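# Turn on the shaker holding four jars

## Task

The shaker already holds the four jars. Switch it on; its timer is already set for a 20-second run.

## Robot and tools

Robot: two arms, left_arm and right_arm, each an I2RT yam_ultra with a two-finger parallel gripper and a wrist camera. In the scene frame the origin sits at table-top height, halfway between the nominal bases. +x points out over the table, +z points up, and left_arm is on the +y side. These names do not match left and right in the images. Calibrated bases: left_arm root at (+0.047, +0.247, +0.015) m and right_arm root at (-0.025, -0.249, +0.007) m, both turned only slightly about z.

Gripper frame: the fingers point along the gripper's +z and close along its y. end_effector_position is the point between the pads, about 1 cm short of the fingertips.

The 14-number row: every movement command uses one row of 14 numbers covering both arms, even when only one arm moves. The order is dx, dy, dz, rx, ry, rz, opening for left_arm, followed by the same seven for right_arm. The first six numbers of each arm are an offset, not a pose. They are measured from that arm's Hand target as it stood when the action or move began, along the scene-frame axes, and rotation happens about the Hand target position. The scale is 1.0 = 0.6 m for dx, dy, dz and 1.0 = 180 degrees for the rotation vector rx, ry, rz. The range is -1 to 1. Opening is absolute, not an offset: +1 is fully open (0.094 m) and -1 is closed. Six zeros for an arm re-command its current Hand target. A 0 in the opening slot is a real command to half-open, so to leave a gripper unchanged, resend its current opening value.

execute_actions(actions, cameras): actions is a list of actions. Each action is a list of up to 15 rows, one row per 1/30 s control step. If you give fewer rows, the last row is held for the remaining steps. Every row within an action counts from the same start pose, not from the row before it. Sending the same offset again in a later action moves the arm further. An empty actions list returns the state and all camera images, plus the scene number and task.

move(target, speed, blend, opening_speed, grip_force, blocking, cameras): drives each gripper in a straight line toward an offset target. target is either one 14-number row or a list of up to 15 rows. Every row counts from the Hand targets at the start of the move. speed is in m/s, from 0.002 to 2.9, default 0.25; rotation is capped at twice that number in rad/s. blend is in metres and rounds corners in a list of targets; 0 means stop at each target. opening_speed is on the -1..+1 scale per second, at least 0.2; use it to close gently. grip_force is newtons per finger pad, 10 to 50, given as one number or one per arm. It persists, and lower values close more slowly. A move lasts at most 10 s. It does not avoid obstacles or the other arm. The result's move: line reports how it ended (done, off_target, moving, held, fault) and which limits acted (paced = pose clipped, held = steps withheld). Keep paths away from an arm's own base, because passing close to it can flip the shoulder.

wait(seconds 0 to 10): lets time pass with the last commands held. stop(): brakes a running move. zoom_image(camera, region [x0,y0,x1,y1] in pixels, at most 504 by 504): enlarges part of the newest image from one camera. read_manual: licence text only. finished_scene(scene): ends the current scene (1 or 2) and cannot be undone. Call it only after the shaker is running and no further help from the robot is needed.

Cameras: cam_high, cam_low, cam_over, cam_left_wrist, cam_right_wrist, all 672x504. Request them with cameras, e.g. ["all"] or a list of names. An unknown name invalidates the call.

Reading results: Hand target is the last commanded pose after clipping, and it is the base for the next offsets. The gripper often comes to rest a few cm short of it because of friction and weight. Commanding again, even with zeros, pushes it toward the target, and you can add the missing distance as an offset. Commanded orientation is clipped to within 40 degrees of the measured one at every step. grip_measured gives finger opening on the command scale. With nothing held it reads up to ~2.5 mm wide; on a held part it reads narrower than the part. grip_effort_nm is the gripper motor's effort: negative means closing. It is not a pad force. Joint torques include gravity. Joint velocities shown as within noise mean the arm is at rest. Tool commands shows the present command for each tool. Execute_actions results also list end-effector positions at some steps.

Timing: each action is 0.5 s. Time passes while you write, and a running move keeps going during that time.

Cautions: pressing a switch or button should be a slow, short approach. Aim only slightly past the contact, then command back past the gripper to release, because a blocked arm keeps pushing. Do not strike the shaker, jars or table hard. Do not knock jars off the shaker or the table; anything leaving the table fails the task. Never let the arms, grippers or wrist cameras collide or squeeze each other. The clearance check does not cover the grippers. Cable contact counts as touching. Stretched arms, held loads or pushes against unreachable poses heat the motors. A MOTOR HOT line appears at 75 °C, and a fault at 90 °C folds that arm for the rest of the scene. Loose objects may be nudged occasionally by an outside disturbance.

Each tool is called after "Emit:" as name(argument=value, ...) on one line, values as JSON.

## Session

Emit:
execute_actions(actions=[])

Scene clock: 0.00 s.
left_arm: end_effector_position=(+0.3293, +0.1808, +0.1987) grip_measured=+1.000 grip_effort_nm=n/a end_effector_quat_wxyz=(+0.425, +0.027, +0.903, -0.050) | right_arm: end_effector_position=(+0.3126, -0.1152, +0.2949) grip_measured=+1.000 grip_effort_nm=n/a end_effector_quat_wxyz=(+0.449, -0.077, +0.873, +0.174)
Joint positions: left_arm=[-0.309 0.854 0.713 -0.553 -0.13 -0.195 0.094] | right_arm=[0.283 1.137 1.154 -0.588 -0.12 0.205 0.094]
Joint velocities: within noise
Joint torques (N m): no reading
Heat: left arm: 27 °C; right arm: 29 °C.
Hand target: left_arm +0.3282, +0.1815, +0.2006; +0.426, +0.026, +0.903, -0.049 | right_arm +0.3129, -0.1150, +0.3064; +0.463, -0.078, +0.865, +0.177
Tool commands: left_gripper/opening=+1.0 right_gripper/opening=+1.0

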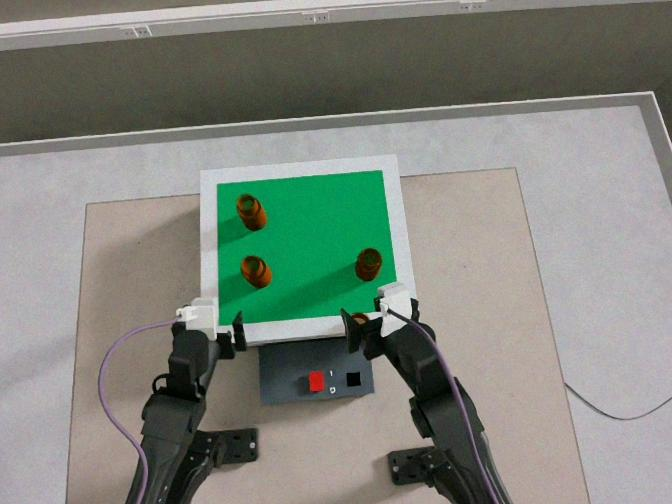

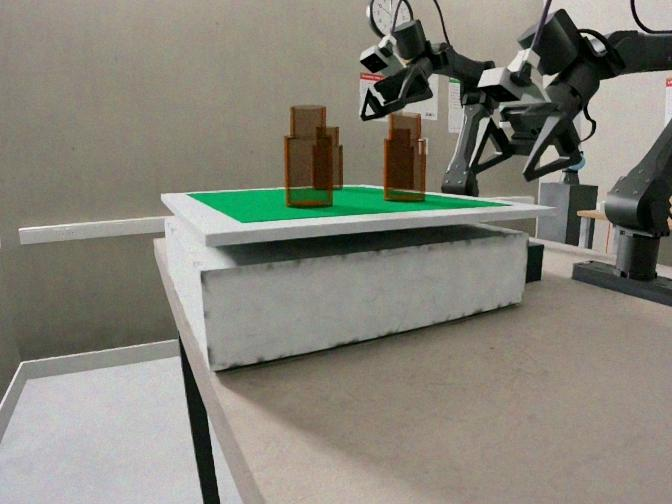

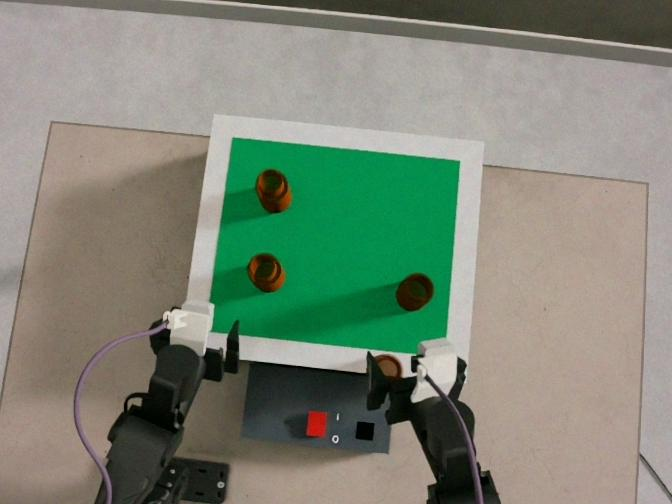

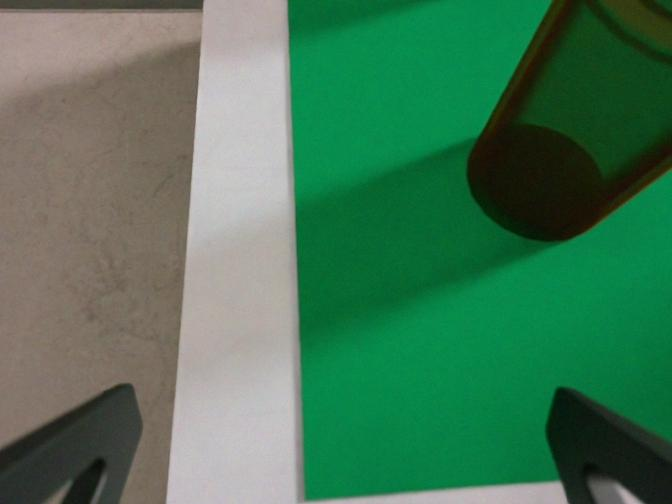

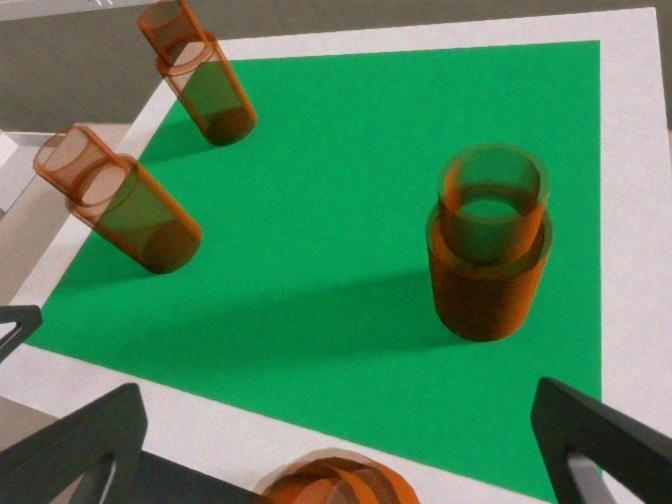

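Emit:
zoom_image(camera="cam_over", region=[200, 250, 480, 470])

Emit:
zoom_image(camera="cam_low", region=[260, 80, 560, 280])

Emit:
zoom_image(camera="cam_right_wrist", region=[120, 250, 560, 504])

Emit:
zoom_image(camera="cam_high", region=[240, 270, 430, 420])

Scaled by 1.800 from the camera's 672x504 image, which has a finer 960x720 frame.

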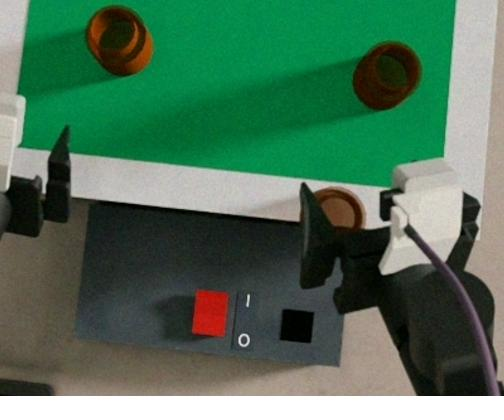

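Scaled by 1.680 from the camera's 672x504 image, which has a finer 960x720 frame.

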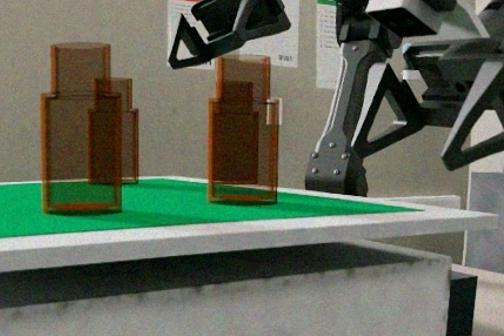

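Scaled by 1.145 from the camera's 672x504 image, which has a finer 960x720 frame.

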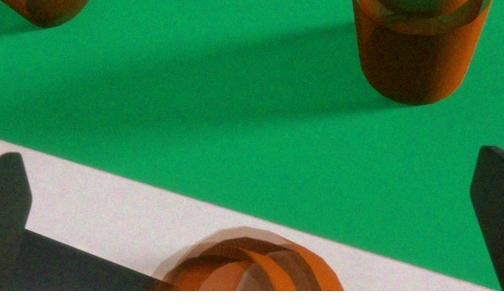

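Scaled by 2.653 from the camera's 672x504 image, which has a finer 960x720 frame.

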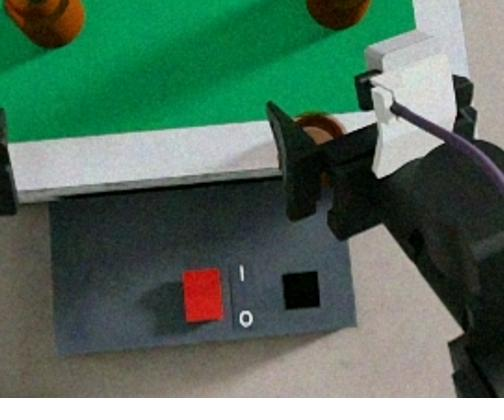

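Emit:
move(target=[-0.1,0.05,0.1,0,0,0,1,-0.1,-0.15,0.15,0,0,0,1], cameras=["all"])

Scene clock: 6.90 s.
left_arm: end_effector_position=(+0.2707, +0.2104, +0.2546) grip_measured=+1.000 grip_effort_nm=-0.01 end_effector_quat_wxyz=(+0.422, +0.026, +0.905, -0.049) | right_arm: end_effector_position=(+0.2554, -0.2052, +0.3846) grip_measured=+1.000 grip_effort_nm=-0.01 end_effector_quat_wxyz=(+0.451, -0.071, +0.872, +0.178)
Joint positions: left_arm=[-0.2 0.662 0.912 -0.945 -0.048 -0.127 0.094] | right_arm=[-0.201 1.088 1.553 -1.12 -0.52 -0.071 0.094]
Joint torques (N m): left_arm=[0.8 0.75 9.7 1.65 0.01 0.09] | right_arm=[-0.77 -1.8 7.69 1.52 -0.33 -0.1]
Heat: left arm: 29 °C; right arm: 29 °C.
Hand target: left_arm +0.2682, +0.2116, +0.2606; +0.426, +0.026, +0.903, -0.049 | right_arm +0.2528, -0.2050, +0.3964; +0.463, -0.078, +0.865, +0.177
Off the commanded pose: left_arm 0.007 m, 1 deg | right_arm 0.012 m, 2 deg.
move: off_target (right_arm)

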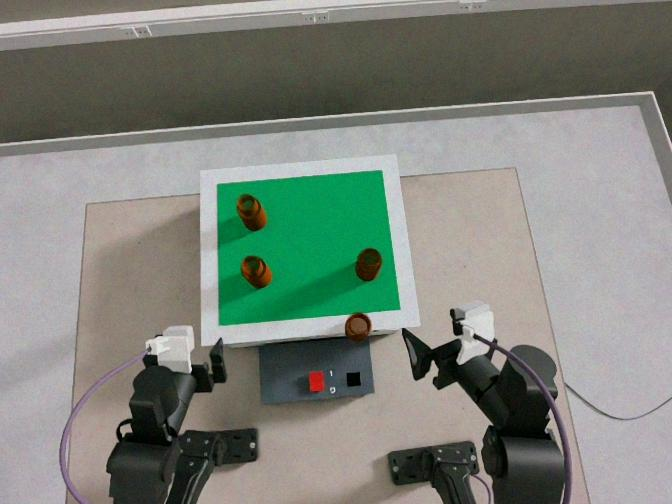

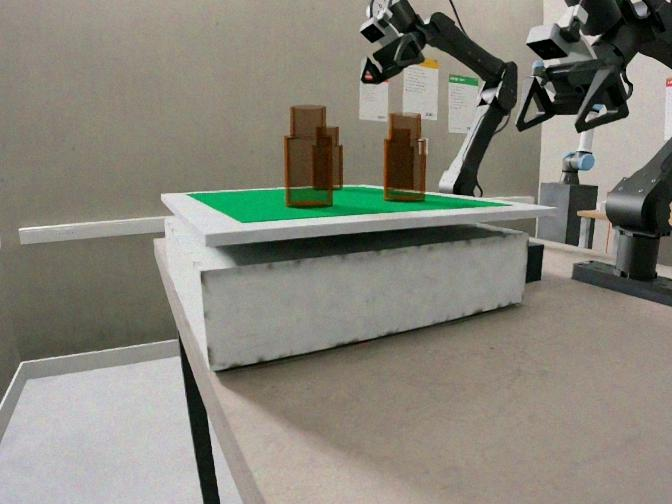

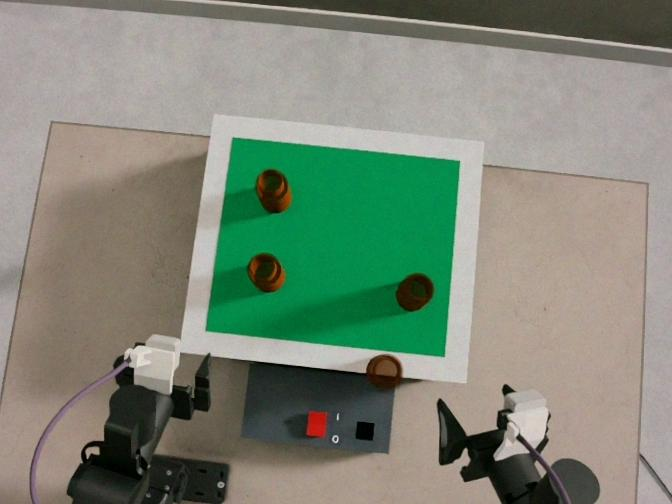

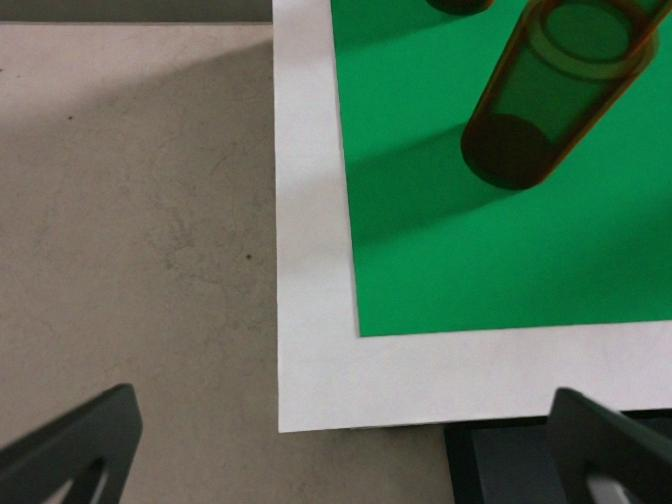

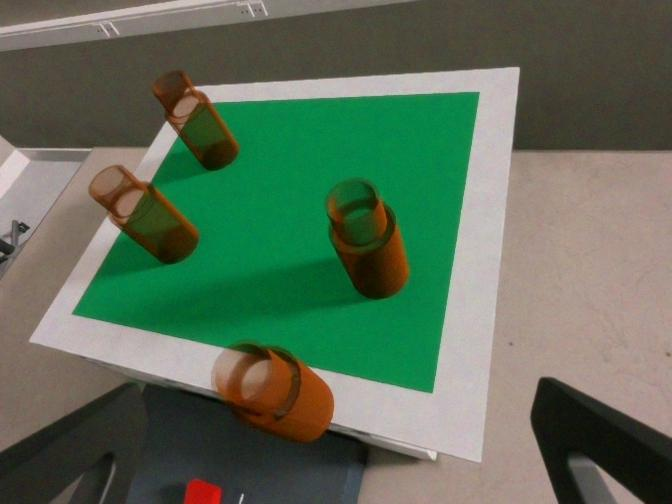

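Emit:
move(target=[0,0,0,0,0,0,1,-0.06,0.119,-0.234,-0.0958,0.0444,0.0314,1], cameras=["all"])

Scene clock: 40.77 s.
left_arm: end_effector_position=(+0.2707, +0.2104, +0.2546) grip_measured=+1.000 grip_effort_nm=-0.01 end_effector_quat_wxyz=(+0.422, +0.026, +0.905, -0.049) | right_arm: end_effector_position=(+0.2149, -0.1358, +0.2518) grip_measured=+1.000 grip_effort_nm=-0.01 end_effector_quat_wxyz=(+0.361, -0.180, +0.913, +0.069)
Joint positions: left_arm=[-0.2 0.662 0.912 -0.945 -0.048 -0.126 0.094] | right_arm=[0.452 0.931 1.087 -0.977 0.069 0.068 0.094]
Joint torques (N m): left_arm=[0.77 0.75 9.63 1.65 0.02 0.1] | right_arm=[0.72 -2.61 4.81 1.73 0.1 0.1]
Heat: left arm: 30 °C; right arm: 30 °C.
Hand target: left_arm +0.2682, +0.2115, +0.2606; +0.426, +0.026, +0.903, -0.049 | right_arm +0.2169, -0.1337, +0.2560; +0.376, -0.177, +0.907, +0.073
Off the commanded pose: left_arm 0.007 m, 1 deg | right_arm 0.005 m, 2 deg.
move: done

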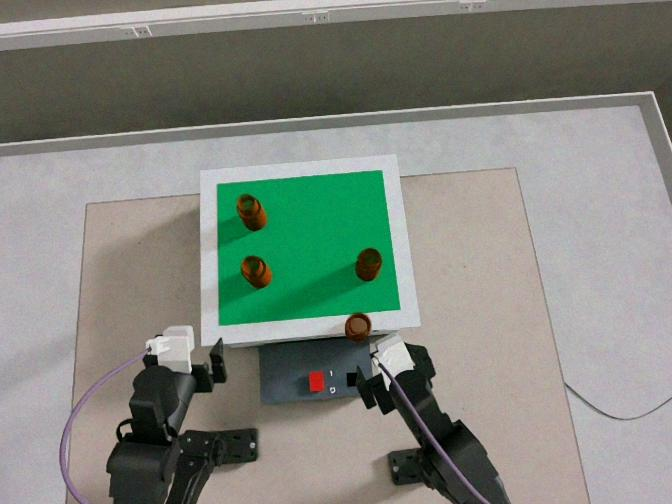

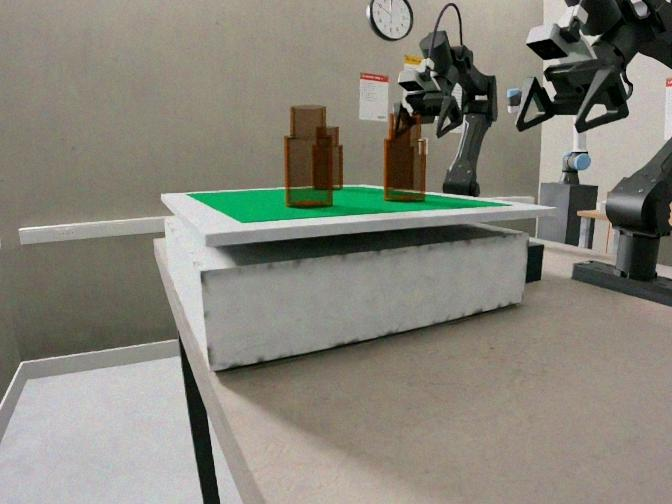

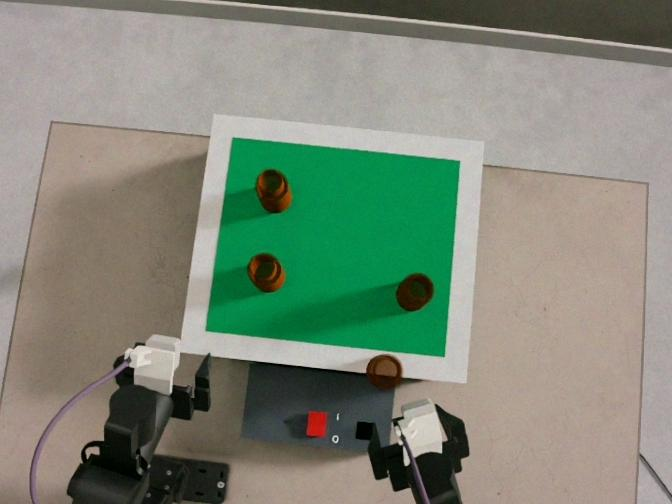

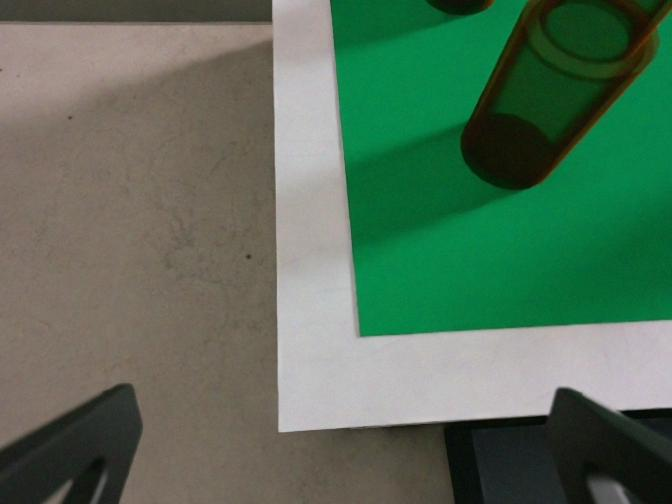

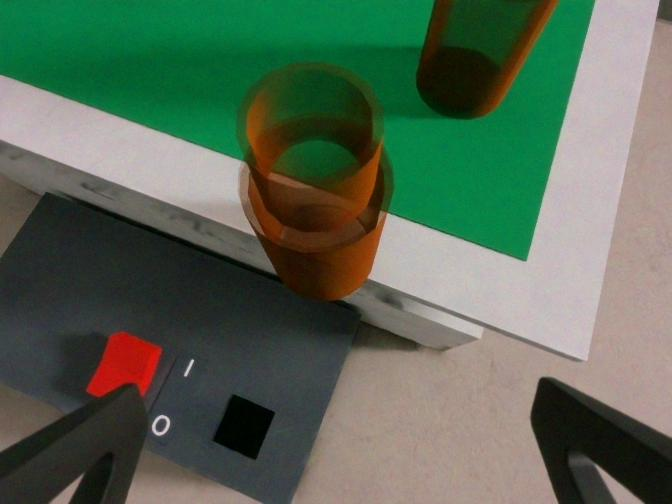

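Emit:
move(target=[0,0,0,0,0,0,1,-0.036,-0.005,-0.083,0.055,-0.1365,0,1], cameras=["cam_over","cam_right_wrist","cam_low"])

Scene clock: 59.97 s.
left_arm: end_effector_position=(+0.2707, +0.2104, +0.2546) grip_measured=+1.000 grip_effort_nm=-0.01 end_effector_quat_wxyz=(+0.422, +0.026, +0.905, -0.049) | right_arm: end_effector_position=(+0.1936, -0.1389, +0.2047) grip_measured=+1.000 grip_effort_nm=-0.01 end_effector_quat_wxyz=(+0.565, -0.158, +0.803, +0.107)
Joint positions: left_arm=[-0.2 0.662 0.912 -0.945 -0.048 -0.126 0.094] | right_arm=[0.609 0.341 0.407 -0.423 0.245 0.082 0.094]
Joint torques (N m): left_arm=[0.76 0.73 9.61 1.65 0.02 0.11] | right_arm=[0.81 1.37 4.93 2.11 0.15 0.04]
Heat: left arm: 30 °C; right arm: 31 °C.
Hand target: left_arm +0.2682, +0.2115, +0.2606; +0.426, +0.026, +0.903, -0.049 | right_arm +0.1953, -0.1367, +0.2061; +0.574, -0.155, +0.797, +0.111
Off the commanded pose: left_arm 0.007 m, 1 deg | right_arm 0.003 m, 1 deg.
move: done
Images, in order (width x height): cam_low 672x504, cam_over 672x504, cam_right_wrist 672x504.

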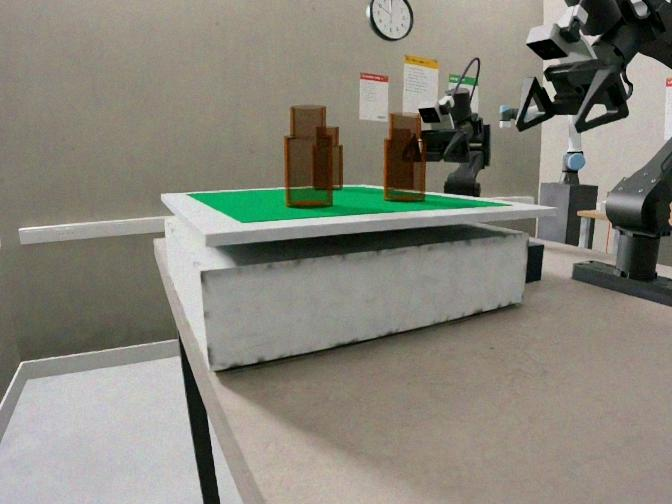

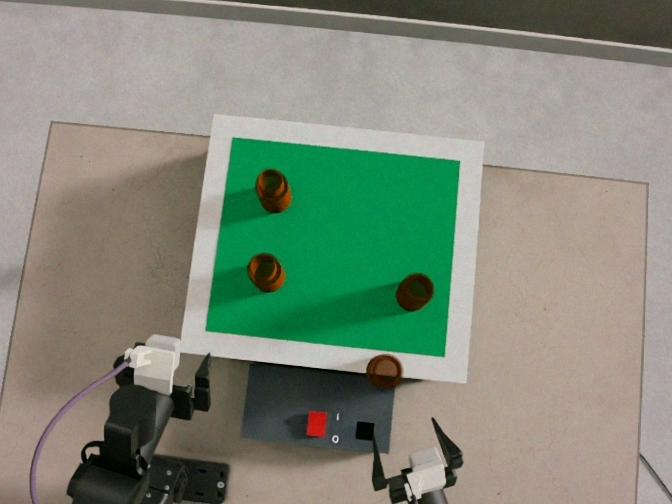

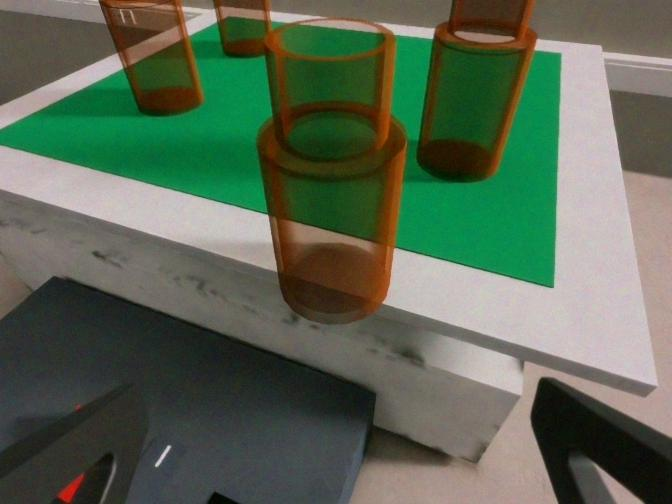

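Emit:
move(target=[0,0,0,0,0,0,1,0.130,0.052,-0.036,0,0,0,1], speed=0.1, cameras=["cam_over","cam_right_wrist","cam_low"])

Scene clock: 64.70 s.
left_arm: end_effector_position=(+0.2707, +0.2104, +0.2546) grip_measured=+1.000 grip_effort_nm=-0.01 end_effector_quat_wxyz=(+0.422, +0.026, +0.905, -0.049) | right_arm: end_effector_position=(+0.2691, -0.1060, +0.1758) grip_measured=+1.000 grip_effort_nm=-0.01 end_effector_quat_wxyz=(+0.559, -0.158, +0.807, +0.107)
Joint positions: left_arm=[-0.2 0.662 0.912 -0.945 -0.048 -0.126 0.094] | right_arm=[0.488 0.87 0.377 0.129 0.129 0.046 0.094]
Joint torques (N m): left_arm=[0.8 0.79 9.62 1.66 0.01 0.1] | right_arm=[-0.85 -1.33 6.34 2.19 -0.07 -0.06]
Heat: left arm: 31 °C; right arm: 33 °C.
Hand target: left_arm +0.2682, +0.2115, +0.2606; +0.426, +0.026, +0.903, -0.049 | right_arm +0.2733, -0.1055, +0.1845; +0.574, -0.155, +0.797, +0.111
Off the commanded pose: left_arm 0.007 m, 1 deg | right_arm 0.010 m, 2 deg.
move: done
Images, in order (width x height): cam_low 672x504, cam_over 672x504, cam_right_wrist 672x504.

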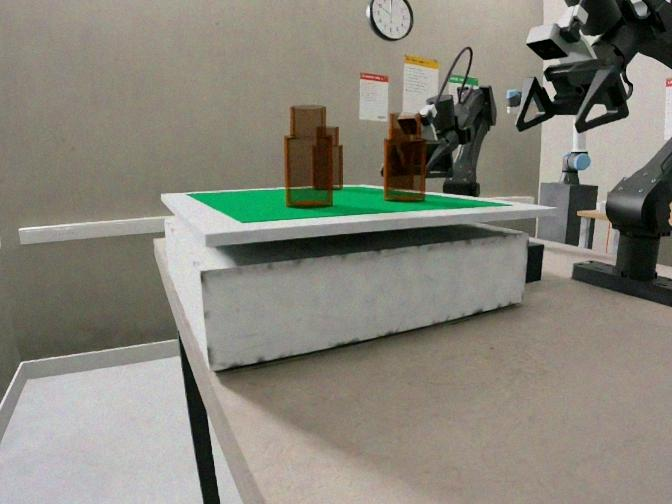

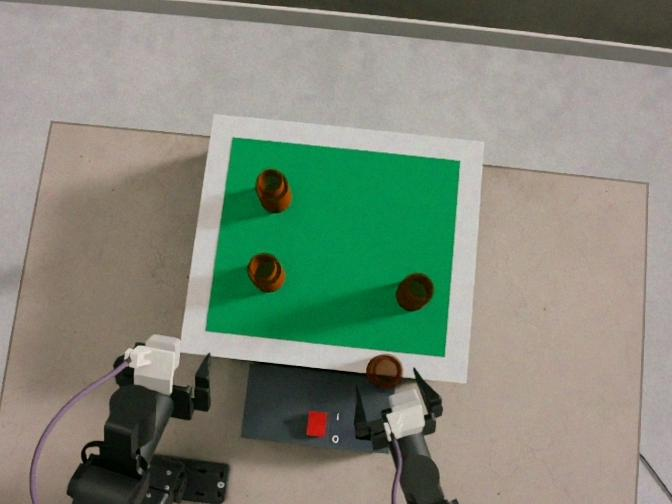

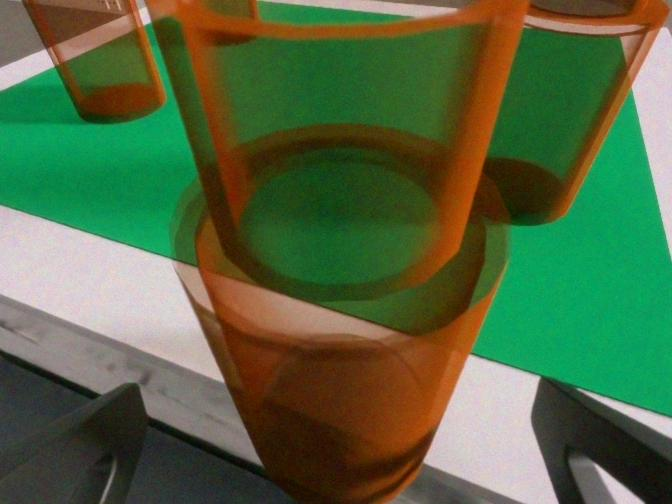

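Emit:
move(target=[[0,0,0,0,0,0,1,0.022,0.009,0,0,0,0,1],[0,0,0,0,0,0,1,0.022,0.009,0,0,0,0,-0.1]], speed=0.05, opening_speed=0.4, cameras=["cam_over","cam_right_wrist"])

Scene clock: 73.97 s.
left_arm: end_effector_position=(+0.2707, +0.2104, +0.2546) grip_measured=+1.000 grip_effort_nm=-0.01 end_effector_quat_wxyz=(+0.422, +0.026, +0.905, -0.049) | right_arm: end_effector_position=(+0.2772, -0.1031, +0.1640) grip_measured=+0.094 grip_effort_nm=-1.04 end_effector_quat_wxyz=(+0.549, -0.160, +0.814, +0.104)
Joint positions: left_arm=[-0.2 0.662 0.912 -0.945 -0.048 -0.126 0.094] | right_arm=[0.478 0.948 0.377 0.184 0.119 0.041 0.051]
Joint torques (N m): left_arm=[0.81 0.77 9.65 1.66 0.02 0.11] | right_arm=[-0.98 -1.66 8.54 2.14 -0.03 -0.05]
Heat: left arm: 31 °C; right arm: 34 °C.
Hand target: left_arm +0.2682, +0.2115, +0.2606; +0.426, +0.026, +0.903, -0.049 | right_arm +0.2865, -0.1001, +0.1845; +0.574, -0.155, +0.797, +0.111
Off the commanded pose: left_arm 0.007 m, 1 deg | right_arm 0.023 m, 4 deg.
move: off_target (right_arm); target 2's new opening was sent with right_arm's hand 0.023 m and 4 deg from that target
Images, in order (width x height): cam_over 672x504, cam_right_wrist 672x504.

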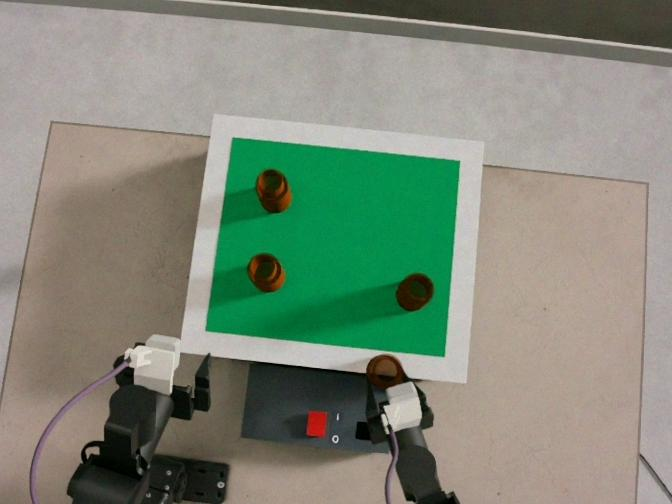

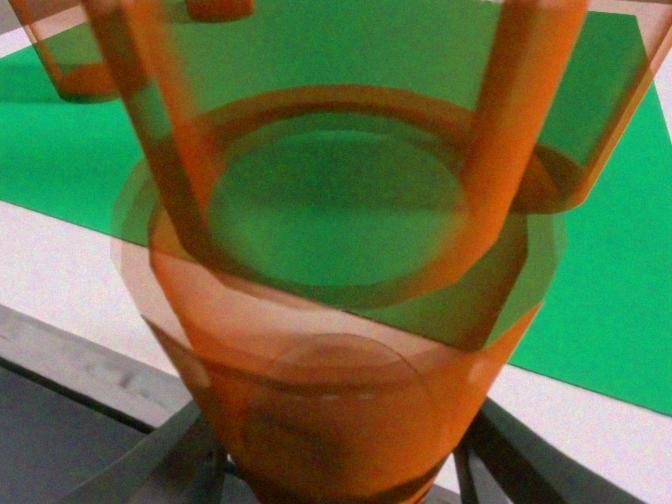

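Emit:
move(target=[0,0,0,0,0,0,1,0,0,0.09,0,0,0,-0.1], speed=0.08, cameras=["all"])

Scene clock: 79.47 s.
left_arm: end_effector_position=(+0.2707, +0.2104, +0.2546) grip_measured=+1.000 grip_effort_nm=-0.01 end_effector_quat_wxyz=(+0.422, +0.026, +0.905, -0.049) | right_arm: end_effector_position=(+0.2781, -0.1023, +0.1996) grip_measured=+0.093 grip_effort_nm=-1.04 end_effector_quat_wxyz=(+0.531, -0.165, +0.826, +0.099)
Joint positions: left_arm=[-0.2 0.662 0.912 -0.945 -0.048 -0.126 0.094] | right_arm=[0.478 0.92 0.555 -0.069 0.118 0.041 0.051]
Joint torques (N m): left_arm=[0.76 0.83 9.68 1.66 0.02 0.1] | right_arm=[-0.94 -4.46 10.28 2.13 -0.02 -0.07]
Heat: left arm: 31 °C; right arm: 35 °C.
Hand target: left_arm +0.2682, +0.2115, +0.2606; +0.426, +0.026, +0.903, -0.049 | right_arm +0.2865, -0.1001, +0.2387; +0.574, -0.155, +0.797, +0.111
Off the commanded pose: left_arm 0.007 m, 1 deg | right_arm 0.040 m, 6 deg.
move: off_target (right_arm)

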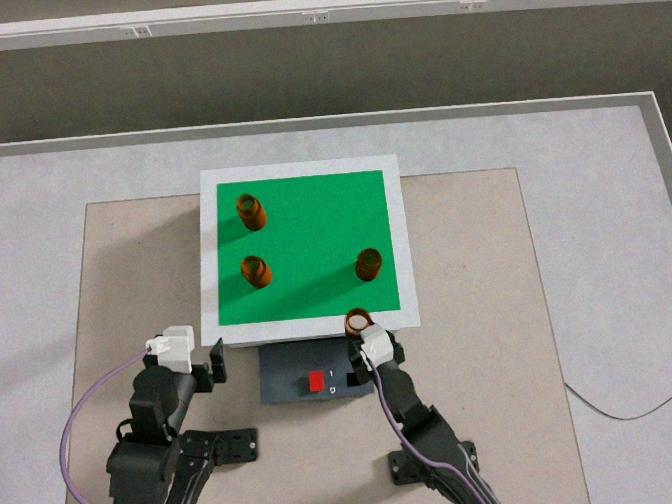

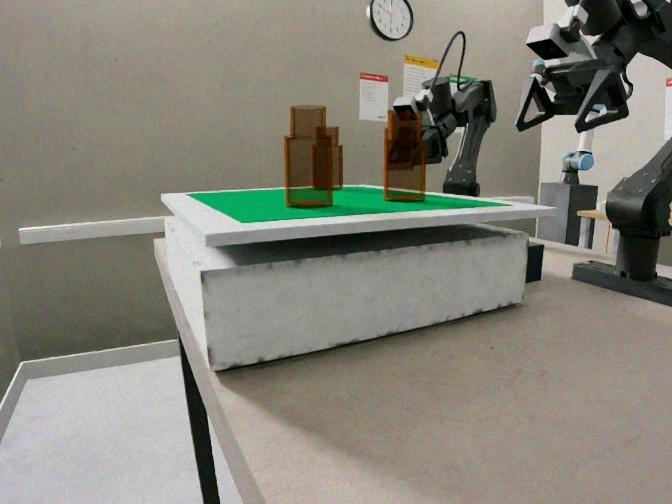

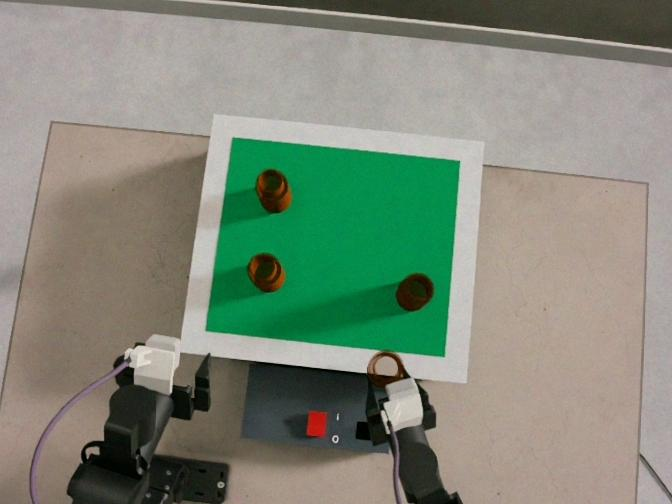

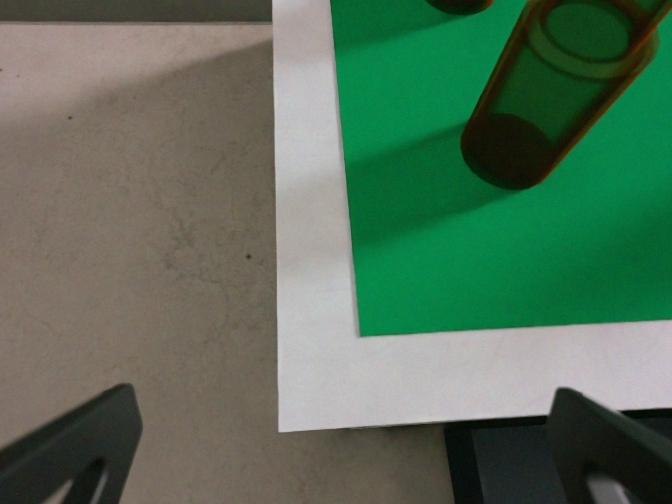

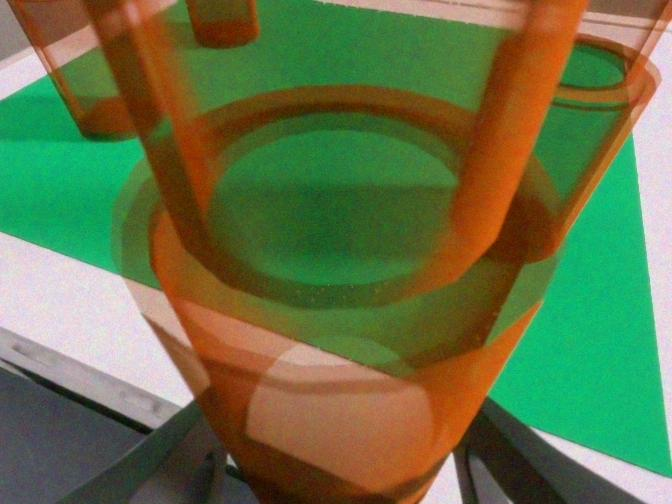

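Emit:
move(target=[0,0,0,0,0,0,1,0.167,0.133,0.04,0.0083,-0.0206,0,-0.1], speed=0.1, cameras=["all"])

Scene clock: 85.77 s.
left_arm: end_effector_position=(+0.2707, +0.2104, +0.2546) grip_measured=+1.000 grip_effort_nm=-0.01 end_effector_quat_wxyz=(+0.422, +0.026, +0.905, -0.049) | right_arm: end_effector_position=(+0.3729, -0.0319, +0.2214) grip_measured=+0.093 grip_effort_nm=-1.04 end_effector_quat_wxyz=(+0.553, -0.167, +0.810, +0.097)
Joint positions: left_arm=[-0.2 0.662 0.912 -0.945 -0.048 -0.126 0.094] | right_arm=[0.535 1.424 0.892 0.149 0.178 0.041 0.051]
Joint torques (N m): left_arm=[0.81 0.79 9.65 1.64 0 0.09] | right_arm=[0.79 -6.31 10.54 2.47 0.14 0.08]
Heat: left arm: 31 °C; right arm: 36 °C.
Hand target: left_arm +0.2682, +0.2115, +0.2606; +0.426, +0.026, +0.903, -0.049 | right_arm +0.3867, -0.0203, +0.2624; +0.601, -0.151, +0.776, +0.116
Off the commanded pose: left_arm 0.007 m, 1 deg | right_arm 0.045 m, 7 deg.
move: off_target (right_arm)

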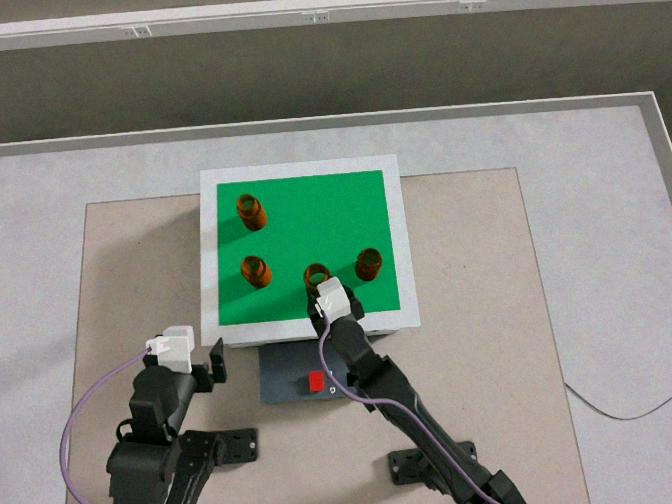

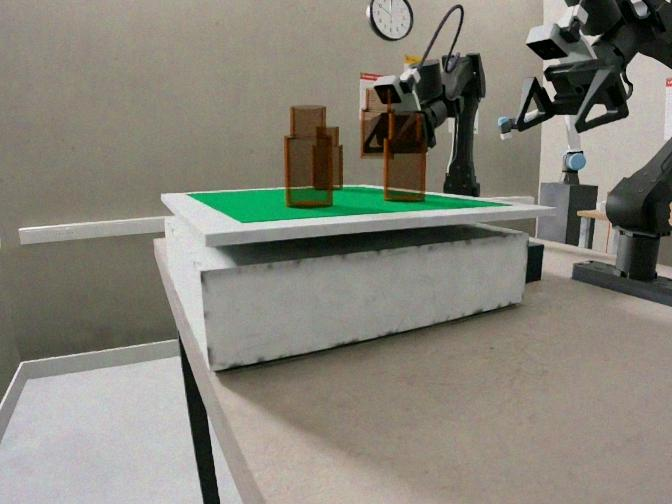

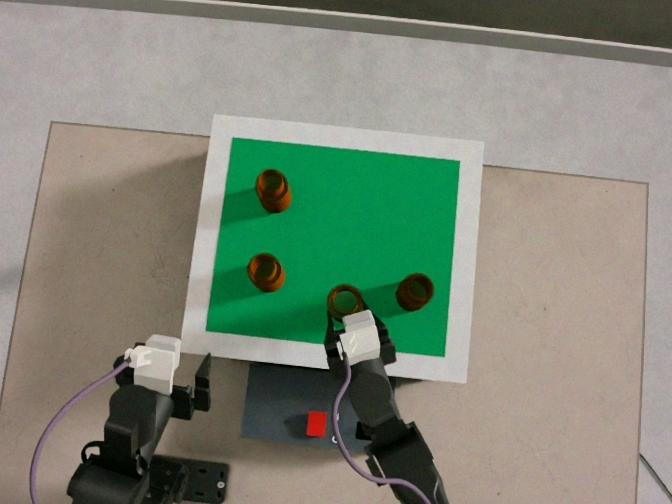

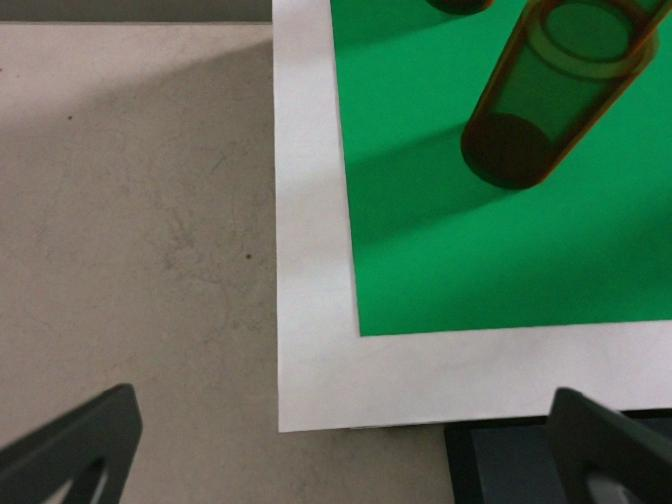

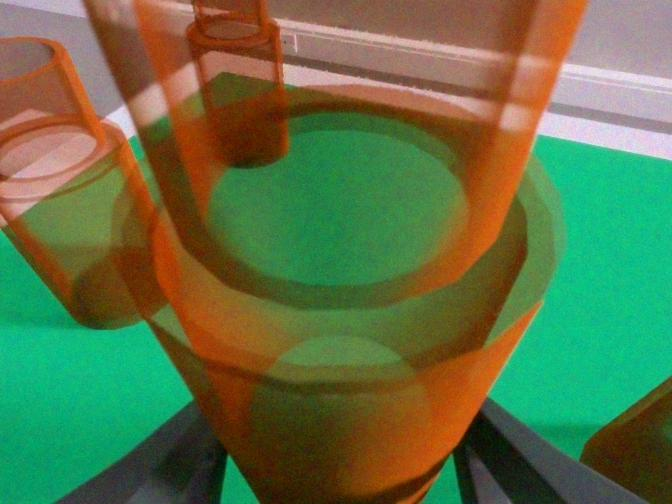

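Emit:
move(target=[0,0,0,0,0,0,1,0.005,0,-0.083,0,0,0,-0.1], speed=0.06, cameras=["cam_low"])

Emit:
zoom_image(camera="cam_low", region=[260, 60, 460, 230])

Scene clock: 90.23 s.
left_arm: end_effector_position=(+0.2707, +0.2104, +0.2546) grip_measured=+1.000 grip_effort_nm=-0.01 end_effector_quat_wxyz=(+0.422, +0.026, +0.905, -0.049) | right_arm: end_effector_position=(+0.3853, -0.0240, +0.1971) grip_measured=+0.093 grip_effort_nm=-1.04 end_effector_quat_wxyz=(+0.573, -0.161, +0.797, +0.104)
Joint positions: left_arm=[-0.2 0.662 0.912 -0.945 -0.048 -0.126 0.094] | right_arm=[0.535 1.521 0.822 0.367 0.178 0.041 0.051]
Joint torques (N m): left_arm=[0.83 0.77 9.63 1.65 -0.01 0.09] | right_arm=[0.17 -6.97 5.52 2.51 0.08 0.06]
Heat: left arm: 31 °C; right arm: 36 °C.
Hand target: left_arm +0.2682, +0.2115, +0.2606; +0.426, +0.026, +0.903, -0.049 | right_arm +0.3897, -0.0203, +0.2127; +0.601, -0.151, +0.776, +0.116
Off the commanded pose: left_arm 0.007 m, 1 deg | right_arm 0.017 m, 4 deg.
move: off_target (right_arm)
Images, in order (width x height): cam_low 672x504.

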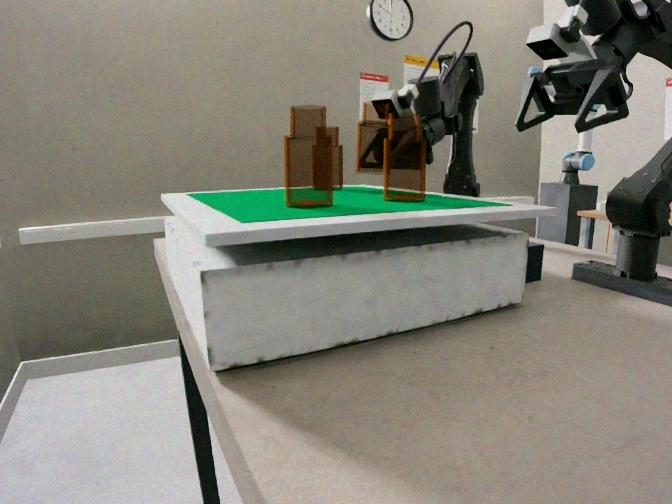

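Scaled by 2.520 from the camera's 672x504 image, which has a finer 960x720 frame.

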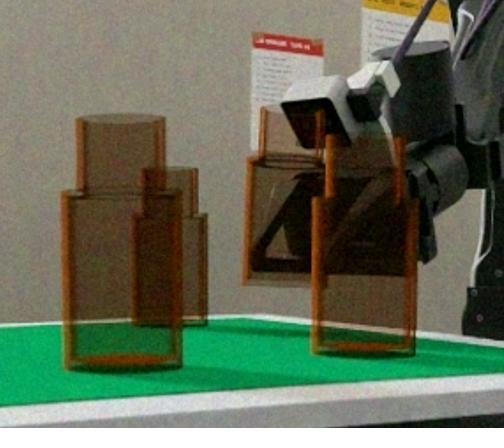

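Emit:
move(target=[0,0,0,0,0,0,1,0.0,0,-0.035,-0.0073,0.018,0,-0.1], speed=0.05, cameras=["cam_low"])

Emit:
zoom_image(camera="cam_low", region=[260, 60, 460, 230])

Scene clock: 95.27 s.
left_arm: end_effector_position=(+0.2707, +0.2104, +0.2546) grip_measured=+1.000 grip_effort_nm=-0.01 end_effector_quat_wxyz=(+0.422, +0.026, +0.905, -0.049) | right_arm: end_effector_position=(+0.3871, -0.0229, +0.1825) grip_measured=+0.093 grip_effort_nm=-1.04 end_effector_quat_wxyz=(+0.561, -0.163, +0.805, +0.101)
Joint positions: left_arm=[-0.2 0.662 0.912 -0.945 -0.048 -0.126 0.094] | right_arm=[0.535 1.554 0.822 0.367 0.178 0.046 0.051]
Joint torques (N m): left_arm=[0.8 0.76 9.69 1.66 0.01 0.08] | right_arm=[-0.05 -7.31 5.52 2.24 0.01 0.11]
Heat: left arm: 32 °C; right arm: 38 °C.
Hand target: left_arm +0.2682, +0.2115, +0.2606; +0.426, +0.026, +0.903, -0.049 | right_arm +0.3897, -0.0203, +0.1917; +0.577, -0.155, +0.794, +0.112
Off the commanded pose: left_arm 0.007 m, 1 deg | right_arm 0.010 m, 3 deg.
move: off_target (right_arm)
Images, in order (width x height): cam_low 672x504.

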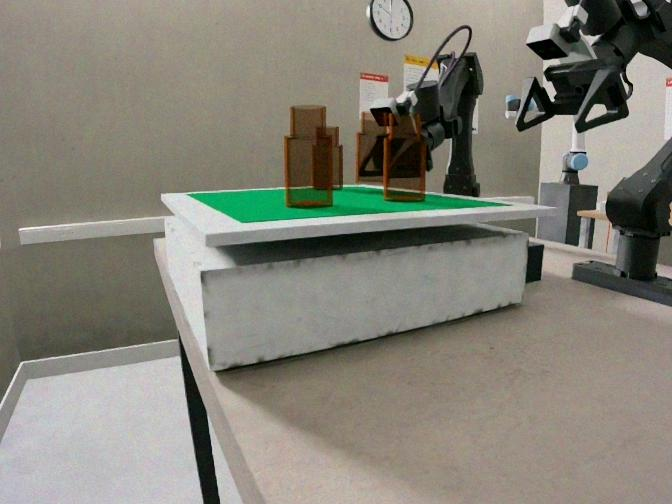

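Scaled by 2.520 from the camera's 672x504 image, which has a finer 960x720 frame.

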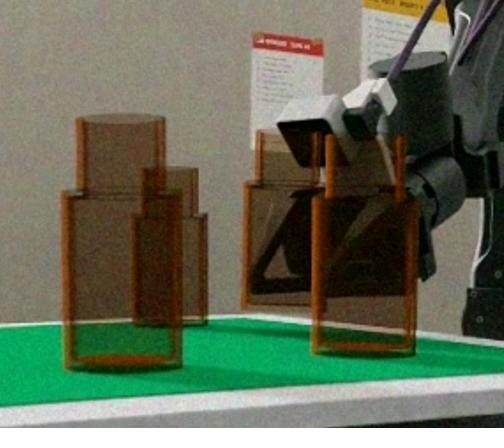

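Emit:
move(target=[[0,0,0,0,0,0,1,0.0,0,-0.02,-0.002,0.006,0,-0.1]], speed=0.04, cameras=["cam_low"])

Emit:
zoom_image(camera="cam_low", region=[260, 60, 460, 230])

Scene clock: 97.93 s.
left_arm: end_effector_position=(+0.2707, +0.2104, +0.2546) grip_measured=+1.000 grip_effort_nm=-0.01 end_effector_quat_wxyz=(+0.422, +0.026, +0.905, -0.049) | right_arm: end_effector_position=(+0.3862, -0.0234, +0.1686) grip_measured=+0.093 grip_effort_nm=-1.04 end_effector_quat_wxyz=(+0.549, -0.165, +0.814, +0.097)
Joint positions: left_arm=[-0.2 0.662 0.912 -0.945 -0.048 -0.126 0.094] | right_arm=[0.535 1.575 0.813 0.367 0.178 0.05 0.051]
Joint torques (N m): left_arm=[0.75 0.77 9.62 1.68 0 0.1] | right_arm=[-0.13 -7.34 5.29 2.32 -0.03 0.11]
Heat: left arm: 32 °C; right arm: 38 °C.
Hand target: left_arm +0.2682, +0.2115, +0.2606; +0.426, +0.026, +0.903, -0.049 | right_arm +0.3897, -0.0203, +0.1797; +0.569, -0.156, +0.800, +0.111
Off the commanded pose: left_arm 0.007 m, 1 deg | right_arm 0.012 m, 3 deg.
move: off_target (right_arm)
Images, in order (width x height): cam_low 672x504.

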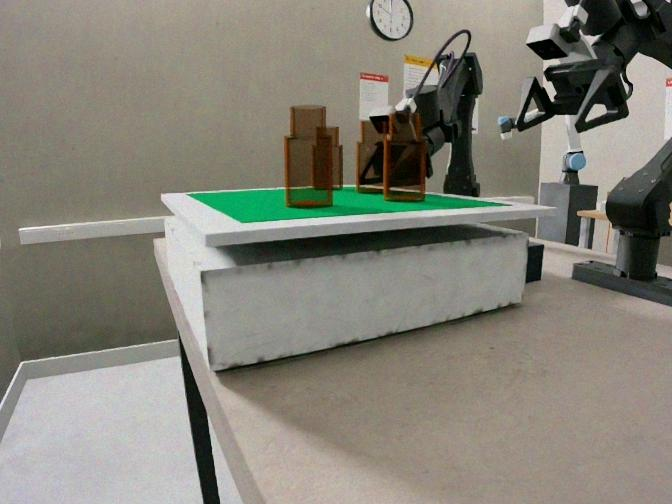

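Scaled by 2.520 from the camera's 672x504 image, which has a finer 960x720 frame.

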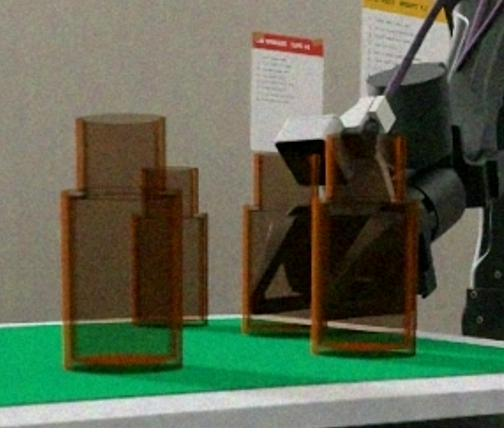

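Emit:
move(target=[[0,0,0,0,0,0,1,0.0,0,-0.008,0,0,0,-0.1]], speed=0.03, cameras=["cam_low"])

Emit:
zoom_image(camera="cam_low", region=[260, 60, 460, 230])

Scene clock: 100.50 s.
left_arm: end_effector_position=(+0.2706, +0.2104, +0.2545) grip_measured=+1.000 grip_effort_nm=-0.01 end_effector_quat_wxyz=(+0.422, +0.026, +0.905, -0.049) | right_arm: end_effector_position=(+0.3864, -0.0233, +0.1671) grip_measured=+0.093 grip_effort_nm=-1.04 end_effector_quat_wxyz=(+0.551, -0.163, +0.813, +0.099)
Joint positions: left_arm=[-0.2 0.662 0.912 -0.946 -0.048 -0.126 0.094] | right_arm=[0.535 1.58 0.805 0.384 0.178 0.052 0.051]
Joint torques (N m): left_arm=[0.81 0.76 9.66 1.67 0.01 0.1] | right_arm=[-0.08 -6.91 5.14 2.39 -0.02 0.1]
Heat: left arm: 32 °C; right arm: 39 °C.
Hand target: left_arm +0.2682, +0.2116, +0.2606; +0.426, +0.026, +0.903, -0.049 | right_arm +0.3897, -0.0203, +0.1749; +0.569, -0.156, +0.800, +0.111
Off the commanded pose: left_arm 0.007 m, 1 deg | right_arm 0.009 m, 3 deg.
move: off_target (right_arm)
Images, in order (width x height): cam_low 672x504.

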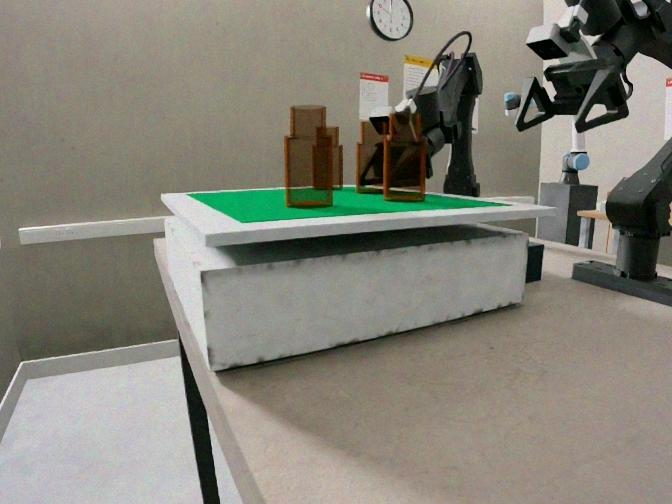

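Scaled by 2.520 from the camera's 672x504 image, which has a finer 960x720 frame.

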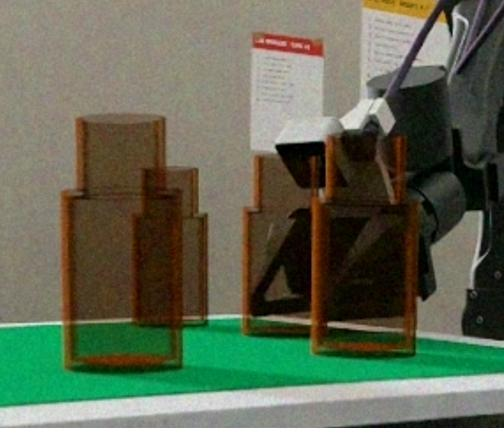

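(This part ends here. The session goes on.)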